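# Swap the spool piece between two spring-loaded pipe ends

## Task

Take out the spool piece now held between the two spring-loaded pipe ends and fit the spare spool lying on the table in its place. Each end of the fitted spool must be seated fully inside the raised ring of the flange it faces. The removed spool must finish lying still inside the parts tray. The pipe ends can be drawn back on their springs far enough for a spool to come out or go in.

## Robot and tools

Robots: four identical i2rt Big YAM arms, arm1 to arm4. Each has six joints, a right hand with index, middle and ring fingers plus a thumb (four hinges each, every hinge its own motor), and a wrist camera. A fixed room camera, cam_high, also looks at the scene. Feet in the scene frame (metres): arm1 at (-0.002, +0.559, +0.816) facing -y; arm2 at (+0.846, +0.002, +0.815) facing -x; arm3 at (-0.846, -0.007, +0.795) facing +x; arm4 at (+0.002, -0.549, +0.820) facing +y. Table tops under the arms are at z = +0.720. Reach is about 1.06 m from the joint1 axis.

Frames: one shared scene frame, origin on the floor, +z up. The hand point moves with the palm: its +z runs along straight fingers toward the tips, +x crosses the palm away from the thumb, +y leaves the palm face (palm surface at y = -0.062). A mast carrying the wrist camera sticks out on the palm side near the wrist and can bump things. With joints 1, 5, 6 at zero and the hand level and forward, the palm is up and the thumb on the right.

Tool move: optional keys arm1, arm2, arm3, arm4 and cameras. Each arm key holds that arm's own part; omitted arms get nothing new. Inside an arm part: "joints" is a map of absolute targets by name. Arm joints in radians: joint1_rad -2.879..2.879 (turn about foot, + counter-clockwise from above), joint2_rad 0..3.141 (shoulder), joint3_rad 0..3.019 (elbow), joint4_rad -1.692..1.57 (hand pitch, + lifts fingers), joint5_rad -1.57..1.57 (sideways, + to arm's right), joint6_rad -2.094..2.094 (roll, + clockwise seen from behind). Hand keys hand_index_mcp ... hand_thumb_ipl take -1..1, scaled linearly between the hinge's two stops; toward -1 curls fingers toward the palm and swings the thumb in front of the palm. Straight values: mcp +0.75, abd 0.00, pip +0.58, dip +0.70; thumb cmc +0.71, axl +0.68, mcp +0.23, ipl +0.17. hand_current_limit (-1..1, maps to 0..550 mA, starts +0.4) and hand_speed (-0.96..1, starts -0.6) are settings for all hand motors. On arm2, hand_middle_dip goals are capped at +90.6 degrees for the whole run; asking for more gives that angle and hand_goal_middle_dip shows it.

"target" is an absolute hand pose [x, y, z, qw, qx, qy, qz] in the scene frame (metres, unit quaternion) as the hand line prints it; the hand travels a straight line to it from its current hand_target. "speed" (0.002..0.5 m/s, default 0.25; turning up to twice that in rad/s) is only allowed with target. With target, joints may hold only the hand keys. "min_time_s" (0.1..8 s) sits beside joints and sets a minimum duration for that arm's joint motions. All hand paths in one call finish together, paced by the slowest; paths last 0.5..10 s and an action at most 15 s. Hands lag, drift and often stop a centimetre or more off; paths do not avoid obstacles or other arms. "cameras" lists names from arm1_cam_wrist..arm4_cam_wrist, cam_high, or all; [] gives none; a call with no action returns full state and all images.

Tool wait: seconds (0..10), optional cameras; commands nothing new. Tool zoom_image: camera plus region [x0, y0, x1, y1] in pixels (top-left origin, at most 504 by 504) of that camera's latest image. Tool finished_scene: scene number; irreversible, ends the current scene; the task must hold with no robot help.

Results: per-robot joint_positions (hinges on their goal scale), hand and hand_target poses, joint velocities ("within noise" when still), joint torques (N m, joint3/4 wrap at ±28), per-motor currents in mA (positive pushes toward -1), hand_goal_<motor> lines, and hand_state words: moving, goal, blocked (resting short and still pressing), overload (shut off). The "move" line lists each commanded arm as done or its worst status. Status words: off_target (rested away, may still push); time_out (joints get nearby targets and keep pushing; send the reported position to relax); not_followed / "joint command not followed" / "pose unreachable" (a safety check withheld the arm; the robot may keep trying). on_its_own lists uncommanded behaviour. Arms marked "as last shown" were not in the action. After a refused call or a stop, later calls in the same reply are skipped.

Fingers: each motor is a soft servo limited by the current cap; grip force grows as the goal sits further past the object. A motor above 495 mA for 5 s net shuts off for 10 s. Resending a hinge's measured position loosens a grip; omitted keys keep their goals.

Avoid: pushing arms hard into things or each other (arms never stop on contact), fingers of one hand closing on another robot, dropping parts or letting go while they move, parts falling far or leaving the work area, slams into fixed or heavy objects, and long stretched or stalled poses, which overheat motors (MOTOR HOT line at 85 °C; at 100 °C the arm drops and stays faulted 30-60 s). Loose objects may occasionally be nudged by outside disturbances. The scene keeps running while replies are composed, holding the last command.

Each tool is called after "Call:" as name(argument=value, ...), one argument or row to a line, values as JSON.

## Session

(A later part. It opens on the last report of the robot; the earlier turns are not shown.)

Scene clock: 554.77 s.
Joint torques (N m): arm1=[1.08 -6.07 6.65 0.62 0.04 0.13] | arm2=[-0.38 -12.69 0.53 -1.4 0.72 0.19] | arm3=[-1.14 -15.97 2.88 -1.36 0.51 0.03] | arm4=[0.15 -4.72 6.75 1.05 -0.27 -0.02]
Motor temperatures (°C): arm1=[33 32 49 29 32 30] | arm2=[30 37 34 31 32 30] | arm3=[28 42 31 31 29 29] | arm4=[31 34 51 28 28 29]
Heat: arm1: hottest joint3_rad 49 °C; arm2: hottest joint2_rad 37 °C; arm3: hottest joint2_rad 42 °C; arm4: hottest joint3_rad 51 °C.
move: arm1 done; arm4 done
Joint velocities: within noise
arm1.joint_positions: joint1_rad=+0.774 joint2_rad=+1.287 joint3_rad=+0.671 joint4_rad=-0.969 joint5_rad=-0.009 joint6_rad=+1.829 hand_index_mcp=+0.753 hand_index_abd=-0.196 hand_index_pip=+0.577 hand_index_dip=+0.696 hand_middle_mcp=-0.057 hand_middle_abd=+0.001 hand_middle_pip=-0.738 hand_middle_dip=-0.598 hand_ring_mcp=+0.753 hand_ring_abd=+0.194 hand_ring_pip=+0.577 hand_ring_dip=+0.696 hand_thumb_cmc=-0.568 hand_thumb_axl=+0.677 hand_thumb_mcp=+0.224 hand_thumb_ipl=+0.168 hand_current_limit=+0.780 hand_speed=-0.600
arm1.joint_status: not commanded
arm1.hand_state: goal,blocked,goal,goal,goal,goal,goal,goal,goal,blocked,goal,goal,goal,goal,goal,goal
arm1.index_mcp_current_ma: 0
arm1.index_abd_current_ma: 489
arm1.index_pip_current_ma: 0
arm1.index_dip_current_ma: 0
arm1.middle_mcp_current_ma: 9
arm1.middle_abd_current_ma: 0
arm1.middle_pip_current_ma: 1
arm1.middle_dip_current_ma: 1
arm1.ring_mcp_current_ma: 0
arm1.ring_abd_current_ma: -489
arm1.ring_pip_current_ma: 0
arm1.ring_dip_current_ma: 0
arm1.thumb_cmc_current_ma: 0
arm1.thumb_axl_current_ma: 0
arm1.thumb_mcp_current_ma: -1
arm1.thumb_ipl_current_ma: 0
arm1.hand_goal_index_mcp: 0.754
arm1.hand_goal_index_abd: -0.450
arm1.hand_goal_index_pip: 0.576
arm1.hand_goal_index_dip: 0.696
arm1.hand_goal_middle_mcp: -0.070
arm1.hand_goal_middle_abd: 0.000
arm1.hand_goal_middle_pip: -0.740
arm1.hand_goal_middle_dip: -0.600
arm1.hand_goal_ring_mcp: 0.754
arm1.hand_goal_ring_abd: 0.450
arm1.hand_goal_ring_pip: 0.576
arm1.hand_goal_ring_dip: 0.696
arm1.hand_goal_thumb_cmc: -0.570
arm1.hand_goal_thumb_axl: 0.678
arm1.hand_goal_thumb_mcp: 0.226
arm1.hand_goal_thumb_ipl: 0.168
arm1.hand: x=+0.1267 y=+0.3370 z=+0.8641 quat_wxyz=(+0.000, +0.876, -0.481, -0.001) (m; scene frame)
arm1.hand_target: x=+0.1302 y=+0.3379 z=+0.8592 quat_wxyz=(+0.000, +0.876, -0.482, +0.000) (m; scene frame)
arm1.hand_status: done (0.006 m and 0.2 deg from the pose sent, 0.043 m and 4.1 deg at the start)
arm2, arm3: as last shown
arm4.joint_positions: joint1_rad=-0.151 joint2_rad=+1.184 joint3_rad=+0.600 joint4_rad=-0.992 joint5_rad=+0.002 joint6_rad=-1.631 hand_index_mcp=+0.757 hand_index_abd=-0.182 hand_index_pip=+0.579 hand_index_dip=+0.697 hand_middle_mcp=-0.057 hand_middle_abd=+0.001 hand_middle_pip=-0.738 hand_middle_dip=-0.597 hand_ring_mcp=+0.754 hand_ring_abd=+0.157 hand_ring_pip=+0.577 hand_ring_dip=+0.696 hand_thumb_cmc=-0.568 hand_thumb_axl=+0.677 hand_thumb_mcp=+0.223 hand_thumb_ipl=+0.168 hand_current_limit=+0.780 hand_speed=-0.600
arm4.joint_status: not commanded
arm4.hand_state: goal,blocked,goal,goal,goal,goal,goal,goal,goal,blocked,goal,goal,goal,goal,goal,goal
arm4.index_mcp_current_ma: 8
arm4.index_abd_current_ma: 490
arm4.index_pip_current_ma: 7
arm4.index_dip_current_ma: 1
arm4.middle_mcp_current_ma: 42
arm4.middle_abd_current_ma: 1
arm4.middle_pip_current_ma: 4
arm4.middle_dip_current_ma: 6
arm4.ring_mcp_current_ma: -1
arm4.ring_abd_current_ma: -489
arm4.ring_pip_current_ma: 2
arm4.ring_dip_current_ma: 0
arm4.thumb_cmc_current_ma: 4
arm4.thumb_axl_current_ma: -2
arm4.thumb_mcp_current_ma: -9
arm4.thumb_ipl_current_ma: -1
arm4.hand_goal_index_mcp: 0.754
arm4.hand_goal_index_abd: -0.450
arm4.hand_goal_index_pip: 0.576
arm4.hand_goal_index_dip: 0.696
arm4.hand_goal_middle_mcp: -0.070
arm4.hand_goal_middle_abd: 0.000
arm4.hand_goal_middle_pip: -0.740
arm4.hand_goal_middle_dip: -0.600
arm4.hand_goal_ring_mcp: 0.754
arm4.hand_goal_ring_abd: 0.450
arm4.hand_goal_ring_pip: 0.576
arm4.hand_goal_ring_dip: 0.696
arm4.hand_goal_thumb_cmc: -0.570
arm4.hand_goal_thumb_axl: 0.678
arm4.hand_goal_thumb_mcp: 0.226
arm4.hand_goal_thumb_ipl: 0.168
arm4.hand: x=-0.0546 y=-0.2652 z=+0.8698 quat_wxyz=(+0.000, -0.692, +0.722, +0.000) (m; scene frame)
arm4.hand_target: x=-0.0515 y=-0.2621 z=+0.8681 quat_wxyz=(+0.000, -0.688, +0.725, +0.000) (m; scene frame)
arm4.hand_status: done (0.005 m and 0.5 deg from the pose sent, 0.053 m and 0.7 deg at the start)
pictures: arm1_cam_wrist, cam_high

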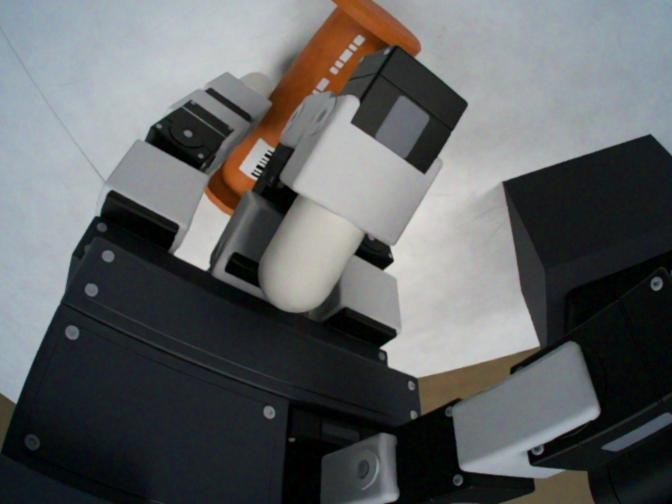

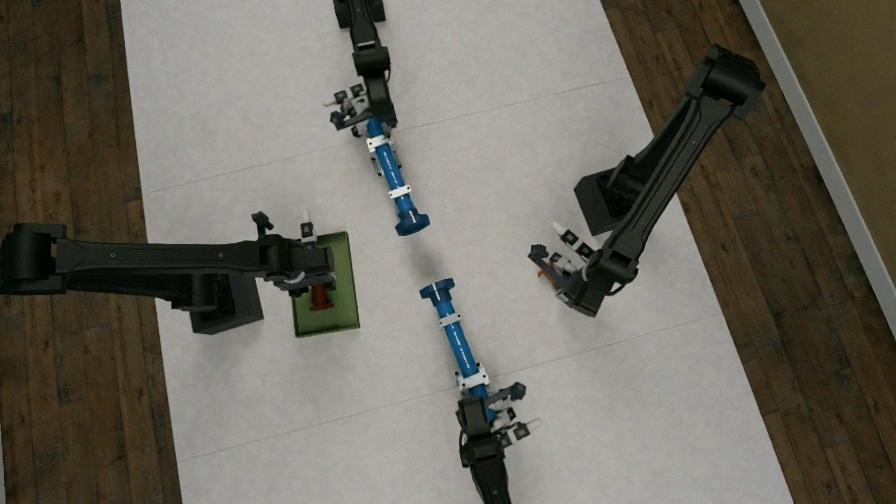

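Call:
move(
  arm1={"joints": {"hand_index_abd": 0.08, "hand_ring_abd": -0.08, "hand_current_limit": 0.4}},
  arm4={"target": [-0.0515, -0.262, 0.861, 0, -0.6884, 0.7254, 0], "speed": 0.04},
)

Call:
move(
  arm1={"target": [0.1282, 0.3365, 0.858, 0, 0.8763, -0.4818, 0], "speed": 0.03},
  arm4={"joints": {"hand_index_abd": 0.08, "hand_ring_abd": -0.08, "hand_current_limit": 0.4}},
  cameras=["cam_high", "arm1_cam_wrist"],
)

Call:
zoom_image(
  camera="cam_high",
  region=[250, 210, 390, 350],
)

Call:
zoom_image(
  camera="cam_high",
  region=[532, 260, 592, 320],
)

Scene clock: 573.43 s.
Joint torques (N m): arm1=[1.2 -6.12 6.64 0.28 0.05 0.14] | arm2=[-0.09 -12.75 0.46 -1.46 0.72 0.2] | arm3=[-1.2 -15.91 2.86 -1.35 0.51 0.04] | arm4=[0.21 -4.78 6.63 1.09 -0.28 -0.01]
Motor temperatures (°C): arm1=[33 32 46 29 32 30] | arm2=[30 37 34 31 32 30] | arm3=[28 42 31 31 29 29] | arm4=[31 34 50 28 28 29]
Heat: arm1: hottest joint3_rad 46 °C; arm2: hottest joint2_rad 37 °C; arm3: hottest joint2_rad 42 °C; arm4: hottest joint3_rad 50 °C.
move: arm1 done; arm4 done
Joint velocities: within noise
arm1.joint_positions: joint1_rad=+0.774 joint2_rad=+1.287 joint3_rad=+0.671 joint4_rad=-0.959 joint5_rad=-0.009 joint6_rad=+1.829 hand_index_mcp=+0.753 hand_index_abd=+0.077 hand_index_pip=+0.577 hand_index_dip=+0.696 hand_middle_mcp=-0.057 hand_middle_abd=+0.001 hand_middle_pip=-0.738 hand_middle_dip=-0.598 hand_ring_mcp=+0.753 hand_ring_abd=-0.076 hand_ring_pip=+0.577 hand_ring_dip=+0.696 hand_thumb_cmc=-0.568 hand_thumb_axl=+0.677 hand_thumb_mcp=+0.224 hand_thumb_ipl=+0.168 hand_current_limit=+0.400 hand_speed=-0.600
arm1.joint_status: all done
arm1.hand_state: goal,goal,goal,goal,goal,goal,goal,goal,goal,goal,goal,goal,goal,goal,goal,goal
arm1.index_mcp_current_ma: 0
arm1.index_abd_current_ma: -1
arm1.index_pip_current_ma: 0
arm1.index_dip_current_ma: 0
arm1.middle_mcp_current_ma: 9
arm1.middle_abd_current_ma: 0
arm1.middle_pip_current_ma: 1
arm1.middle_dip_current_ma: 1
arm1.ring_mcp_current_ma: 0
arm1.ring_abd_current_ma: 1
arm1.ring_pip_current_ma: 0
arm1.ring_dip_current_ma: 0
arm1.thumb_cmc_current_ma: 0
arm1.thumb_axl_current_ma: 0
arm1.thumb_mcp_current_ma: -1
arm1.thumb_ipl_current_ma: 0
arm1.hand_goal_index_mcp: 0.754
arm1.hand_goal_index_abd: 0.080
arm1.hand_goal_index_pip: 0.576
arm1.hand_goal_index_dip: 0.696
arm1.hand_goal_middle_mcp: -0.070
arm1.hand_goal_middle_abd: 0.000
arm1.hand_goal_middle_pip: -0.740
arm1.hand_goal_middle_dip: -0.600
arm1.hand_goal_ring_mcp: 0.754
arm1.hand_goal_ring_abd: -0.080
arm1.hand_goal_ring_pip: 0.576
arm1.hand_goal_ring_dip: 0.696
arm1.hand_goal_thumb_cmc: -0.570
arm1.hand_goal_thumb_axl: 0.678
arm1.hand_goal_thumb_mcp: 0.226
arm1.hand_goal_thumb_ipl: 0.168
arm1.hand: x=+0.1285 y=+0.3353 z=+0.8636 quat_wxyz=(+0.001, +0.876, -0.481, +0.003) (m; scene frame)
arm1.hand_target: x=+0.1302 y=+0.3379 z=+0.8591 quat_wxyz=(+0.000, +0.876, -0.482, +0.000) (m; scene frame)
arm1.hand_status: not commanded
arm2, arm3: as last shown
arm4.joint_positions: joint1_rad=-0.151 joint2_rad=+1.199 joint3_rad=+0.589 joint4_rad=-0.966 joint5_rad=+0.002 joint6_rad=-1.631 hand_index_mcp=+0.757 hand_index_abd=-0.182 hand_index_pip=+0.579 hand_index_dip=+0.697 hand_middle_mcp=-0.057 hand_middle_abd=+0.001 hand_middle_pip=-0.738 hand_middle_dip=-0.597 hand_ring_mcp=+0.754 hand_ring_abd=+0.157 hand_ring_pip=+0.577 hand_ring_dip=+0.696 hand_thumb_cmc=-0.568 hand_thumb_axl=+0.677 hand_thumb_mcp=+0.223 hand_thumb_ipl=+0.168 hand_current_limit=+0.780 hand_speed=-0.600
arm4.joint_status: not commanded
arm4.hand_state: goal,blocked,goal,goal,goal,goal,goal,goal,goal,blocked,goal,goal,goal,goal,goal,goal
arm4.index_mcp_current_ma: 8
arm4.index_abd_current_ma: 489
arm4.index_pip_current_ma: 7
arm4.index_dip_current_ma: 1
arm4.middle_mcp_current_ma: 42
arm4.middle_abd_current_ma: 1
arm4.middle_pip_current_ma: 4
arm4.middle_dip_current_ma: 6
arm4.ring_mcp_current_ma: -1
arm4.ring_abd_current_ma: -489
arm4.ring_pip_current_ma: 2
arm4.ring_dip_current_ma: 0
arm4.thumb_cmc_current_ma: 4
arm4.thumb_axl_current_ma: -2
arm4.thumb_mcp_current_ma: -9
arm4.thumb_ipl_current_ma: -1
arm4.hand_goal_index_mcp: 0.754
arm4.hand_goal_index_abd: -0.450
arm4.hand_goal_index_pip: 0.576
arm4.hand_goal_index_dip: 0.696
arm4.hand_goal_middle_mcp: -0.070
arm4.hand_goal_middle_abd: 0.000
arm4.hand_goal_middle_pip: -0.740
arm4.hand_goal_middle_dip: -0.600
arm4.hand_goal_ring_mcp: 0.754
arm4.hand_goal_ring_abd: 0.450
arm4.hand_goal_ring_pip: 0.576
arm4.hand_goal_ring_dip: 0.696
arm4.hand_goal_thumb_cmc: -0.570
arm4.hand_goal_thumb_axl: 0.678
arm4.hand_goal_thumb_mcp: 0.226
arm4.hand_goal_thumb_ipl: 0.168
arm4.hand: x=-0.0546 y=-0.2650 z=+0.8630 quat_wxyz=(+0.000, -0.692, +0.722, +0.000) (m; scene frame)
arm4.hand_target: x=-0.0515 y=-0.2621 z=+0.8611 quat_wxyz=(+0.000, -0.688, +0.725, +0.000) (m; scene frame)
arm4.hand_status: done (0.005 m and 0.5 deg from the pose sent, 0.010 m and 0.5 deg at the start)
pictures: none

Scene clock: 574.40 s.
Joint torques (N m): arm1=[0.56 -5.95 6.43 0.28 0.06 0.03] | arm2=[-0.09 -12.81 0.44 -1.48 0.71 0.18] | arm3=[-1.26 -15.91 2.88 -1.37 0.51 0.04] | arm4=[0.15 -4.78 6.64 1.03 -0.28 -0.01]
Motor temperatures (°C): arm1=[33 32 46 29 32 30] | arm2=[30 37 34 31 32 30] | arm3=[28 42 31 31 29 29] | arm4=[31 34 50 28 28 29]
Heat: arm1: hottest joint3_rad 46 °C; arm2: hottest joint2_rad 37 °C; arm3: hottest joint2_rad 42 °C; arm4: hottest joint3_rad 50 °C.
move: arm1 done; arm4 done
Joint velocities: within noise
arm1.joint_positions: joint1_rad=+0.774 joint2_rad=+1.287 joint3_rad=+0.671 joint4_rad=-0.955 joint5_rad=-0.009 joint6_rad=+1.829 hand_index_mcp=+0.753 hand_index_abd=+0.077 hand_index_pip=+0.577 hand_index_dip=+0.696 hand_middle_mcp=-0.057 hand_middle_abd=+0.001 hand_middle_pip=-0.738 hand_middle_dip=-0.598 hand_ring_mcp=+0.753 hand_ring_abd=-0.076 hand_ring_pip=+0.577 hand_ring_dip=+0.696 hand_thumb_cmc=-0.568 hand_thumb_axl=+0.677 hand_thumb_mcp=+0.224 hand_thumb_ipl=+0.168 hand_current_limit=+0.400 hand_speed=-0.600
arm1.joint_status: not commanded
arm1.hand_state: goal,goal,goal,goal,goal,goal,goal,goal,goal,goal,goal,goal,goal,goal,goal,goal
arm1.index_mcp_current_ma: 0
arm1.index_abd_current_ma: -1
arm1.index_pip_current_ma: 0
arm1.index_dip_current_ma: 0
arm1.middle_mcp_current_ma: 9
arm1.middle_abd_current_ma: 0
arm1.middle_pip_current_ma: 1
arm1.middle_dip_current_ma: 1
arm1.ring_mcp_current_ma: 0
arm1.ring_abd_current_ma: 1
arm1.ring_pip_current_ma: 0
arm1.ring_dip_current_ma: 0
arm1.thumb_cmc_current_ma: 0
arm1.thumb_axl_current_ma: 0
arm1.thumb_mcp_current_ma: -1
arm1.thumb_ipl_current_ma: 0
arm1.hand_goal_index_mcp: 0.754
arm1.hand_goal_index_abd: 0.080
arm1.hand_goal_index_pip: 0.576
arm1.hand_goal_index_dip: 0.696
arm1.hand_goal_middle_mcp: -0.070
arm1.hand_goal_middle_abd: 0.000
arm1.hand_goal_middle_pip: -0.740
arm1.hand_goal_middle_dip: -0.600
arm1.hand_goal_ring_mcp: 0.754
arm1.hand_goal_ring_abd: -0.080
arm1.hand_goal_ring_pip: 0.576
arm1.hand_goal_ring_dip: 0.696
arm1.hand_goal_thumb_cmc: -0.570
arm1.hand_goal_thumb_axl: 0.678
arm1.hand_goal_thumb_mcp: 0.226
arm1.hand_goal_thumb_ipl: 0.168
arm1.hand: x=+0.1291 y=+0.3347 z=+0.8634 quat_wxyz=(+0.001, +0.876, -0.481, +0.005) (m; scene frame)
arm1.hand_target: x=+0.1281 y=+0.3366 z=+0.8581 quat_wxyz=(+0.000, +0.876, -0.482, +0.000) (m; scene frame)
arm1.hand_status: done (0.006 m and 0.6 deg from the pose sent, 0.006 m and 0.4 deg at the start)
arm2, arm3: as last shown
arm4.joint_positions: joint1_rad=-0.151 joint2_rad=+1.199 joint3_rad=+0.589 joint4_rad=-0.965 joint5_rad=+0.002 joint6_rad=-1.631 hand_index_mcp=+0.755 hand_index_abd=+0.076 hand_index_pip=+0.579 hand_index_dip=+0.697 hand_middle_mcp=-0.057 hand_middle_abd=+0.001 hand_middle_pip=-0.738 hand_middle_dip=-0.597 hand_ring_mcp=+0.754 hand_ring_abd=-0.077 hand_ring_pip=+0.577 hand_ring_dip=+0.696 hand_thumb_cmc=-0.568 hand_thumb_axl=+0.677 hand_thumb_mcp=+0.223 hand_thumb_ipl=+0.168 hand_current_limit=+0.400 hand_speed=-0.600
arm4.joint_status: all done
arm4.hand_state: goal,goal,goal,goal,goal,goal,goal,goal,goal,goal,goal,goal,goal,goal,goal,goal
arm4.index_mcp_current_ma: 3
arm4.index_abd_current_ma: -7
arm4.index_pip_current_ma: 6
arm4.index_dip_current_ma: 1
arm4.middle_mcp_current_ma: 42
arm4.middle_abd_current_ma: 1
arm4.middle_pip_current_ma: 4
arm4.middle_dip_current_ma: 6
arm4.ring_mcp_current_ma: -1
arm4.ring_abd_current_ma: 7
arm4.ring_pip_current_ma: 2
arm4.ring_dip_current_ma: 0
arm4.thumb_cmc_current_ma: 4
arm4.thumb_axl_current_ma: -2
arm4.thumb_mcp_current_ma: -9
arm4.thumb_ipl_current_ma: -1
arm4.hand_goal_index_mcp: 0.754
arm4.hand_goal_index_abd: 0.080
arm4.hand_goal_index_pip: 0.576
arm4.hand_goal_index_dip: 0.696
arm4.hand_goal_middle_mcp: -0.070
arm4.hand_goal_middle_abd: 0.000
arm4.hand_goal_middle_pip: -0.740
arm4.hand_goal_middle_dip: -0.600
arm4.hand_goal_ring_mcp: 0.754
arm4.hand_goal_ring_abd: -0.080
arm4.hand_goal_ring_pip: 0.576
arm4.hand_goal_ring_dip: 0.696
arm4.hand_goal_thumb_cmc: -0.570
arm4.hand_goal_thumb_axl: 0.678
arm4.hand_goal_thumb_mcp: 0.226
arm4.hand_goal_thumb_ipl: 0.168
arm4.hand: x=-0.0546 y=-0.2646 z=+0.8630 quat_wxyz=(+0.001, -0.692, +0.722, +0.000) (m; scene frame)
arm4.hand_target: x=-0.0515 y=-0.2621 z=+0.8611 quat_wxyz=(+0.000, -0.688, +0.725, +0.000) (m; scene frame)
arm4.hand_status: not commanded
pictures: arm1_cam_wrist, cam_high

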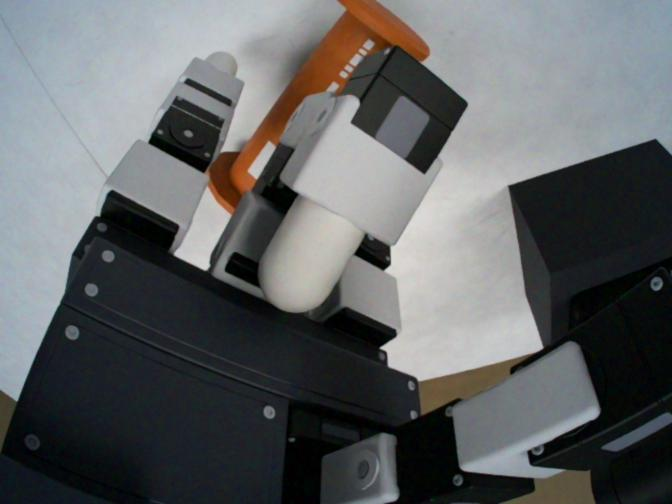

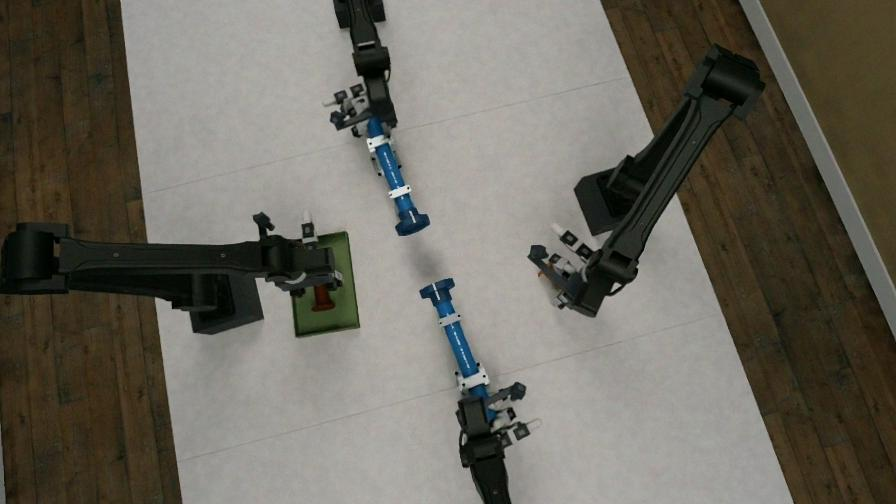

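Scaled by 3.600 from the camera's 896x504 image, which has a finer 1280x720 frame.

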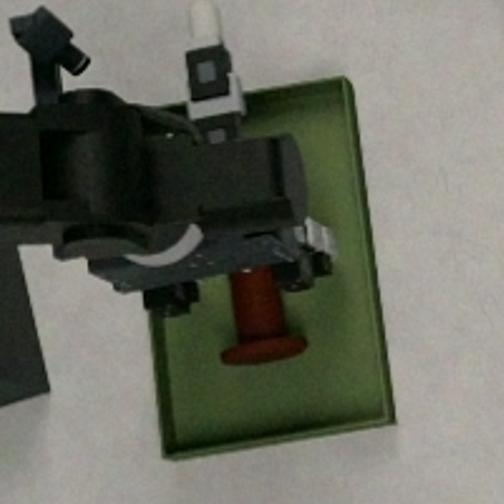

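Scaled by 8.400 from the camera's 896x504 image, which has a finer 1280x720 frame.

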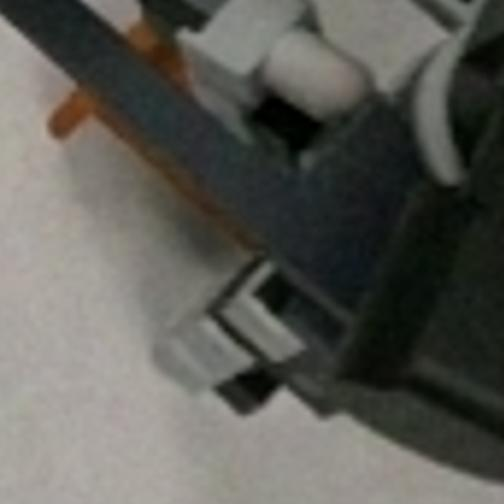

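Call:
move(
  arm1={"target": [0.1245, 0.3340, 0.858, 0, 0.8763, -0.4818, 0], "speed": 0.03},
  arm4={"target": [-0.0515, -0.251, 0.890, 0.0145, -0.6884, 0.7254, 0.015], "speed": 0.05},
  cameras=["cam_high", "arm1_cam_wrist"],
)

Call:
zoom_image(
  camera="cam_high",
  region=[250, 210, 390, 350],
)

Scene clock: 600.87 s.
Joint torques (N m): arm1=[-0.03 -6.24 6.23 0.25 0.07 -0.1] | arm2=[-0.21 -12.86 0.44 -1.37 0.71 0.2] | arm3=[-1.26 -15.79 2.88 -1.36 0.51 0.04] | arm4=[0.32 -6.65 9.76 0.4 -0.4 0.01]
Motor temperatures (°C): arm1=[33 32 44 29 32 30] | arm2=[30 37 34 31 32 30] | arm3=[28 42 31 31 29 29] | arm4=[31 34 49 28 28 29]
Heat: arm1: hottest joint3_rad 44 °C; arm2: hottest joint2_rad 37 °C; arm3: hottest joint2_rad 42 °C; arm4: hottest joint3_rad 49 °C.
move: arm1 done; arm4 off_target
Joint velocities: within noise
arm1.joint_positions: joint1_rad=+0.771 joint2_rad=+1.287 joint3_rad=+0.671 joint4_rad=-0.955 joint5_rad=-0.009 joint6_rad=+1.829 hand_index_mcp=+0.753 hand_index_abd=+0.077 hand_index_pip=+0.577 hand_index_dip=+0.696 hand_middle_mcp=-0.057 hand_middle_abd=+0.001 hand_middle_pip=-0.738 hand_middle_dip=-0.598 hand_ring_mcp=+0.753 hand_ring_abd=-0.076 hand_ring_pip=+0.577 hand_ring_dip=+0.696 hand_thumb_cmc=-0.568 hand_thumb_axl=+0.677 hand_thumb_mcp=+0.224 hand_thumb_ipl=+0.168 hand_current_limit=+0.400 hand_speed=-0.600
arm1.joint_status: not commanded
arm1.hand_state: goal,goal,goal,goal,goal,goal,goal,goal,goal,goal,goal,goal,goal,goal,goal,goal
arm1.index_mcp_current_ma: 0
arm1.index_abd_current_ma: -1
arm1.index_pip_current_ma: 0
arm1.index_dip_current_ma: 0
arm1.middle_mcp_current_ma: 9
arm1.middle_abd_current_ma: 0
arm1.middle_pip_current_ma: 1
arm1.middle_dip_current_ma: 1
arm1.ring_mcp_current_ma: 0
arm1.ring_abd_current_ma: 1
arm1.ring_pip_current_ma: 0
arm1.ring_dip_current_ma: 0
arm1.thumb_cmc_current_ma: 0
arm1.thumb_axl_current_ma: 0
arm1.thumb_mcp_current_ma: -1
arm1.thumb_ipl_current_ma: 0
arm1.hand_goal_index_mcp: 0.754
arm1.hand_goal_index_abd: 0.080
arm1.hand_goal_index_pip: 0.576
arm1.hand_goal_index_dip: 0.696
arm1.hand_goal_middle_mcp: -0.070
arm1.hand_goal_middle_abd: 0.000
arm1.hand_goal_middle_pip: -0.740
arm1.hand_goal_middle_dip: -0.600
arm1.hand_goal_ring_mcp: 0.754
arm1.hand_goal_ring_abd: -0.080
arm1.hand_goal_ring_pip: 0.576
arm1.hand_goal_ring_dip: 0.696
arm1.hand_goal_thumb_cmc: -0.570
arm1.hand_goal_thumb_axl: 0.678
arm1.hand_goal_thumb_mcp: 0.226
arm1.hand_goal_thumb_ipl: 0.168
arm1.hand: x=+0.1284 y=+0.3342 z=+0.8634 quat_wxyz=(+0.001, +0.876, -0.483, +0.005) (m; scene frame)
arm1.hand_target: x=+0.1244 y=+0.3341 z=+0.8581 quat_wxyz=(+0.000, +0.876, -0.482, +0.000) (m; scene frame)
arm1.hand_status: done (0.007 m and 0.6 deg from the pose sent, 0.007 m and 0.6 deg at the start)
arm2.joint_positions: joint1_rad=-0.010 joint2_rad=+1.571 joint3_rad=+0.745 joint4_rad=-0.655 joint5_rad=-0.002 joint6_rad=+1.355 hand_index_mcp=-0.416 hand_index_abd=+0.001 hand_index_pip=+0.012 hand_index_dip=-0.295 hand_middle_mcp=-0.523 hand_middle_abd=+0.017 hand_middle_pip=-0.190 hand_middle_dip=-0.415 hand_ring_mcp=-0.498 hand_ring_abd=-0.009 hand_ring_pip=-0.136 hand_ring_dip=-0.368 hand_thumb_cmc=-0.568 hand_thumb_axl=+0.677 hand_thumb_mcp=+0.225 hand_thumb_ipl=+0.168 hand_current_limit=+0.750 hand_speed=-0.600
arm2.joint_status: not commanded
arm2.hand_state: blocked,goal,goal,goal,blocked,goal,blocked,blocked,blocked,goal,blocked,blocked,goal,goal,goal,goal
arm2.index_mcp_current_ma: 74
arm2.index_abd_current_ma: 0
arm2.index_pip_current_ma: 16
arm2.index_dip_current_ma: 5
arm2.middle_mcp_current_ma: 236
arm2.middle_abd_current_ma: 22
arm2.middle_pip_current_ma: 481
arm2.middle_dip_current_ma: 248
arm2.ring_mcp_current_ma: 347
arm2.ring_abd_current_ma: -9
arm2.ring_pip_current_ma: 481
arm2.ring_dip_current_ma: 459
arm2.thumb_cmc_current_ma: 1
arm2.thumb_axl_current_ma: 0
arm2.thumb_mcp_current_ma: -1
arm2.thumb_ipl_current_ma: 0
arm2.hand_goal_index_mcp: -0.450
arm2.hand_goal_index_abd: 0.000
arm2.hand_goal_index_pip: 0.000
arm2.hand_goal_index_dip: -0.300
arm2.hand_goal_middle_mcp: -0.600
arm2.hand_goal_middle_abd: 0.000
arm2.hand_goal_middle_pip: -0.500
arm2.hand_goal_middle_dip: -0.500
arm2.hand_goal_ring_mcp: -0.600
arm2.hand_goal_ring_abd: 0.000
arm2.hand_goal_ring_pip: -0.500
arm2.hand_goal_ring_dip: -0.500
arm2.hand_goal_thumb_cmc: -0.570
arm2.hand_goal_thumb_axl: 0.678
arm2.hand_goal_thumb_mcp: 0.226
arm2.hand_goal_thumb_ipl: 0.168
arm2.hand: x=+0.4826 y=+0.1047 z=+0.7983 quat_wxyz=(-0.048, -0.088, +0.995, +0.001) (m; scene frame)
arm2.hand_target: x=+0.5309 y=+0.1122 z=+0.7892 quat_wxyz=(+0.000, -0.064, +0.998, +0.000) (m; scene frame)
arm2.hand_status: not commanded
arm3.joint_positions: joint1_rad=+0.024 joint2_rad=+1.727 joint3_rad=+1.014 joint4_rad=-0.800 joint5_rad=-0.012 joint6_rad=+1.394 hand_index_mcp=-0.398 hand_index_abd=+0.001 hand_index_pip=+0.007 hand_index_dip=-0.297 hand_middle_mcp=-0.562 hand_middle_abd=+0.001 hand_middle_pip=-0.450 hand_middle_dip=-0.439 hand_ring_mcp=-0.502 hand_ring_abd=+0.001 hand_ring_pip=-0.234 hand_ring_dip=-0.273 hand_thumb_cmc=-0.568 hand_thumb_axl=+0.677 hand_thumb_mcp=+0.224 hand_thumb_ipl=+0.168 hand_current_limit=+0.750 hand_speed=-0.600
arm3.joint_status: not commanded
arm3.hand_state: blocked,goal,goal,goal,blocked,goal,blocked,blocked,blocked,goal,blocked,blocked,goal,goal,goal,goal
arm3.index_mcp_current_ma: 92
arm3.index_abd_current_ma: 2
arm3.index_pip_current_ma: 26
arm3.index_dip_current_ma: 8
arm3.middle_mcp_current_ma: 164
arm3.middle_abd_current_ma: 2
arm3.middle_pip_current_ma: 212
arm3.middle_dip_current_ma: 265
arm3.ring_mcp_current_ma: 470
arm3.ring_abd_current_ma: 2
arm3.ring_pip_current_ma: 481
arm3.ring_dip_current_ma: 481
arm3.thumb_cmc_current_ma: 5
arm3.thumb_axl_current_ma: -2
arm3.thumb_mcp_current_ma: -10
arm3.thumb_ipl_current_ma: -1
arm3.hand_goal_index_mcp: -0.420
arm3.hand_goal_index_abd: 0.000
arm3.hand_goal_index_pip: 0.000
arm3.hand_goal_index_dip: -0.300
arm3.hand_goal_middle_mcp: -0.600
arm3.hand_goal_middle_abd: 0.000
arm3.hand_goal_middle_pip: -0.500
arm3.hand_goal_middle_dip: -0.500
arm3.hand_goal_ring_mcp: -0.600
arm3.hand_goal_ring_abd: 0.000
arm3.hand_goal_ring_pip: -0.500
arm3.hand_goal_ring_dip: -0.500
arm3.hand_goal_thumb_cmc: -0.570
arm3.hand_goal_thumb_axl: 0.678
arm3.hand_goal_thumb_mcp: 0.226
arm3.hand_goal_thumb_ipl: 0.168
arm3.hand: x=-0.4049 y=-0.1053 z=+0.7970 quat_wxyz=(+0.001, +0.997, +0.075, +0.035) (m; scene frame)
arm3.hand_target: x=-0.4398 y=-0.1123 z=+0.7916 quat_wxyz=(+0.000, +0.998, +0.064, +0.000) (m; scene frame)
arm3.hand_status: not commanded
arm4.joint_positions: joint1_rad=-0.151 joint2_rad=+1.172 joint3_rad=+0.595 joint4_rad=-1.007 joint5_rad=+0.000 joint6_rad=-1.631 hand_index_mcp=+0.755 hand_index_abd=+0.077 hand_index_pip=+0.579 hand_index_dip=+0.697 hand_middle_mcp=-0.057 hand_middle_abd=+0.001 hand_middle_pip=-0.738 hand_middle_dip=-0.597 hand_ring_mcp=+0.754 hand_ring_abd=-0.077 hand_ring_pip=+0.577 hand_ring_dip=+0.696 hand_thumb_cmc=-0.568 hand_thumb_axl=+0.677 hand_thumb_mcp=+0.223 hand_thumb_ipl=+0.168 hand_current_limit=+0.400 hand_speed=-0.600
arm4.joint_status: not commanded
arm4.hand_state: goal,goal,goal,goal,goal,goal,goal,goal,goal,goal,goal,goal,goal,goal,goal,goal
arm4.index_mcp_current_ma: 3
arm4.index_abd_current_ma: -7
arm4.index_pip_current_ma: 6
arm4.index_dip_current_ma: 1
arm4.middle_mcp_current_ma: 42
arm4.middle_abd_current_ma: 1
arm4.middle_pip_current_ma: 4
arm4.middle_dip_current_ma: 6
arm4.ring_mcp_current_ma: -1
arm4.ring_abd_current_ma: 7
arm4.ring_pip_current_ma: 2
arm4.ring_dip_current_ma: 0
arm4.thumb_cmc_current_ma: 4
arm4.thumb_axl_current_ma: -2
arm4.thumb_mcp_current_ma: -9
arm4.thumb_ipl_current_ma: -1
arm4.hand_goal_index_mcp: 0.754
arm4.hand_goal_index_abd: 0.080
arm4.hand_goal_index_pip: 0.576
arm4.hand_goal_index_dip: 0.696
arm4.hand_goal_middle_mcp: -0.070
arm4.hand_goal_middle_abd: 0.000
arm4.hand_goal_middle_pip: -0.740
arm4.hand_goal_middle_dip: -0.600
arm4.hand_goal_ring_mcp: 0.754
arm4.hand_goal_ring_abd: -0.080
arm4.hand_goal_ring_pip: 0.576
arm4.hand_goal_ring_dip: 0.696
arm4.hand_goal_thumb_cmc: -0.570
arm4.hand_goal_thumb_axl: 0.678
arm4.hand_goal_thumb_mcp: 0.226
arm4.hand_goal_thumb_ipl: 0.168
arm4.hand: x=-0.0554 y=-0.2700 z=+0.8711 quat_wxyz=(-0.003, -0.692, +0.722, -0.002) (m; scene frame)
arm4.hand_target: x=-0.0516 y=-0.2516 z=+0.8899 quat_wxyz=(+0.015, -0.688, +0.725, +0.015) (m; scene frame)
arm4.hand_status: off_target (0.027 m and 2.9 deg from the pose sent, 0.030 m and 2.4 deg at the start)
pictures: arm1_cam_wrist, cam_high

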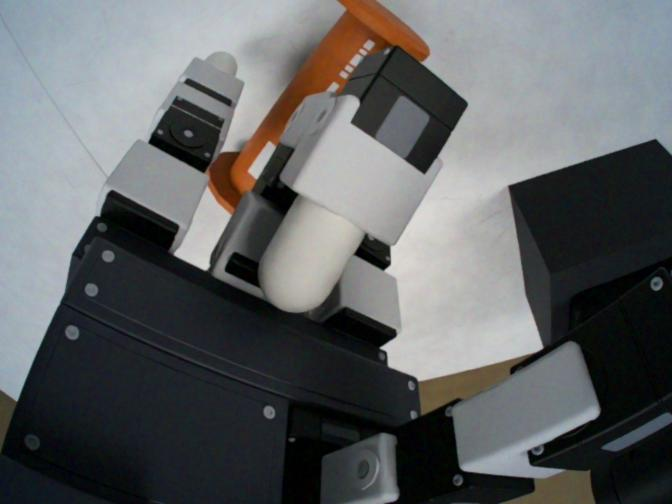

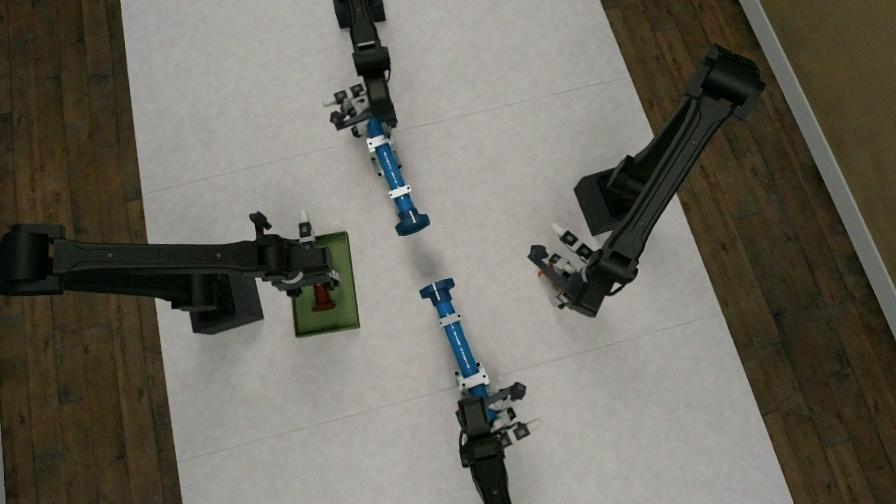

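Scaled by 3.600 from the camera's 896x504 image, which has a finer 1280x720 frame.

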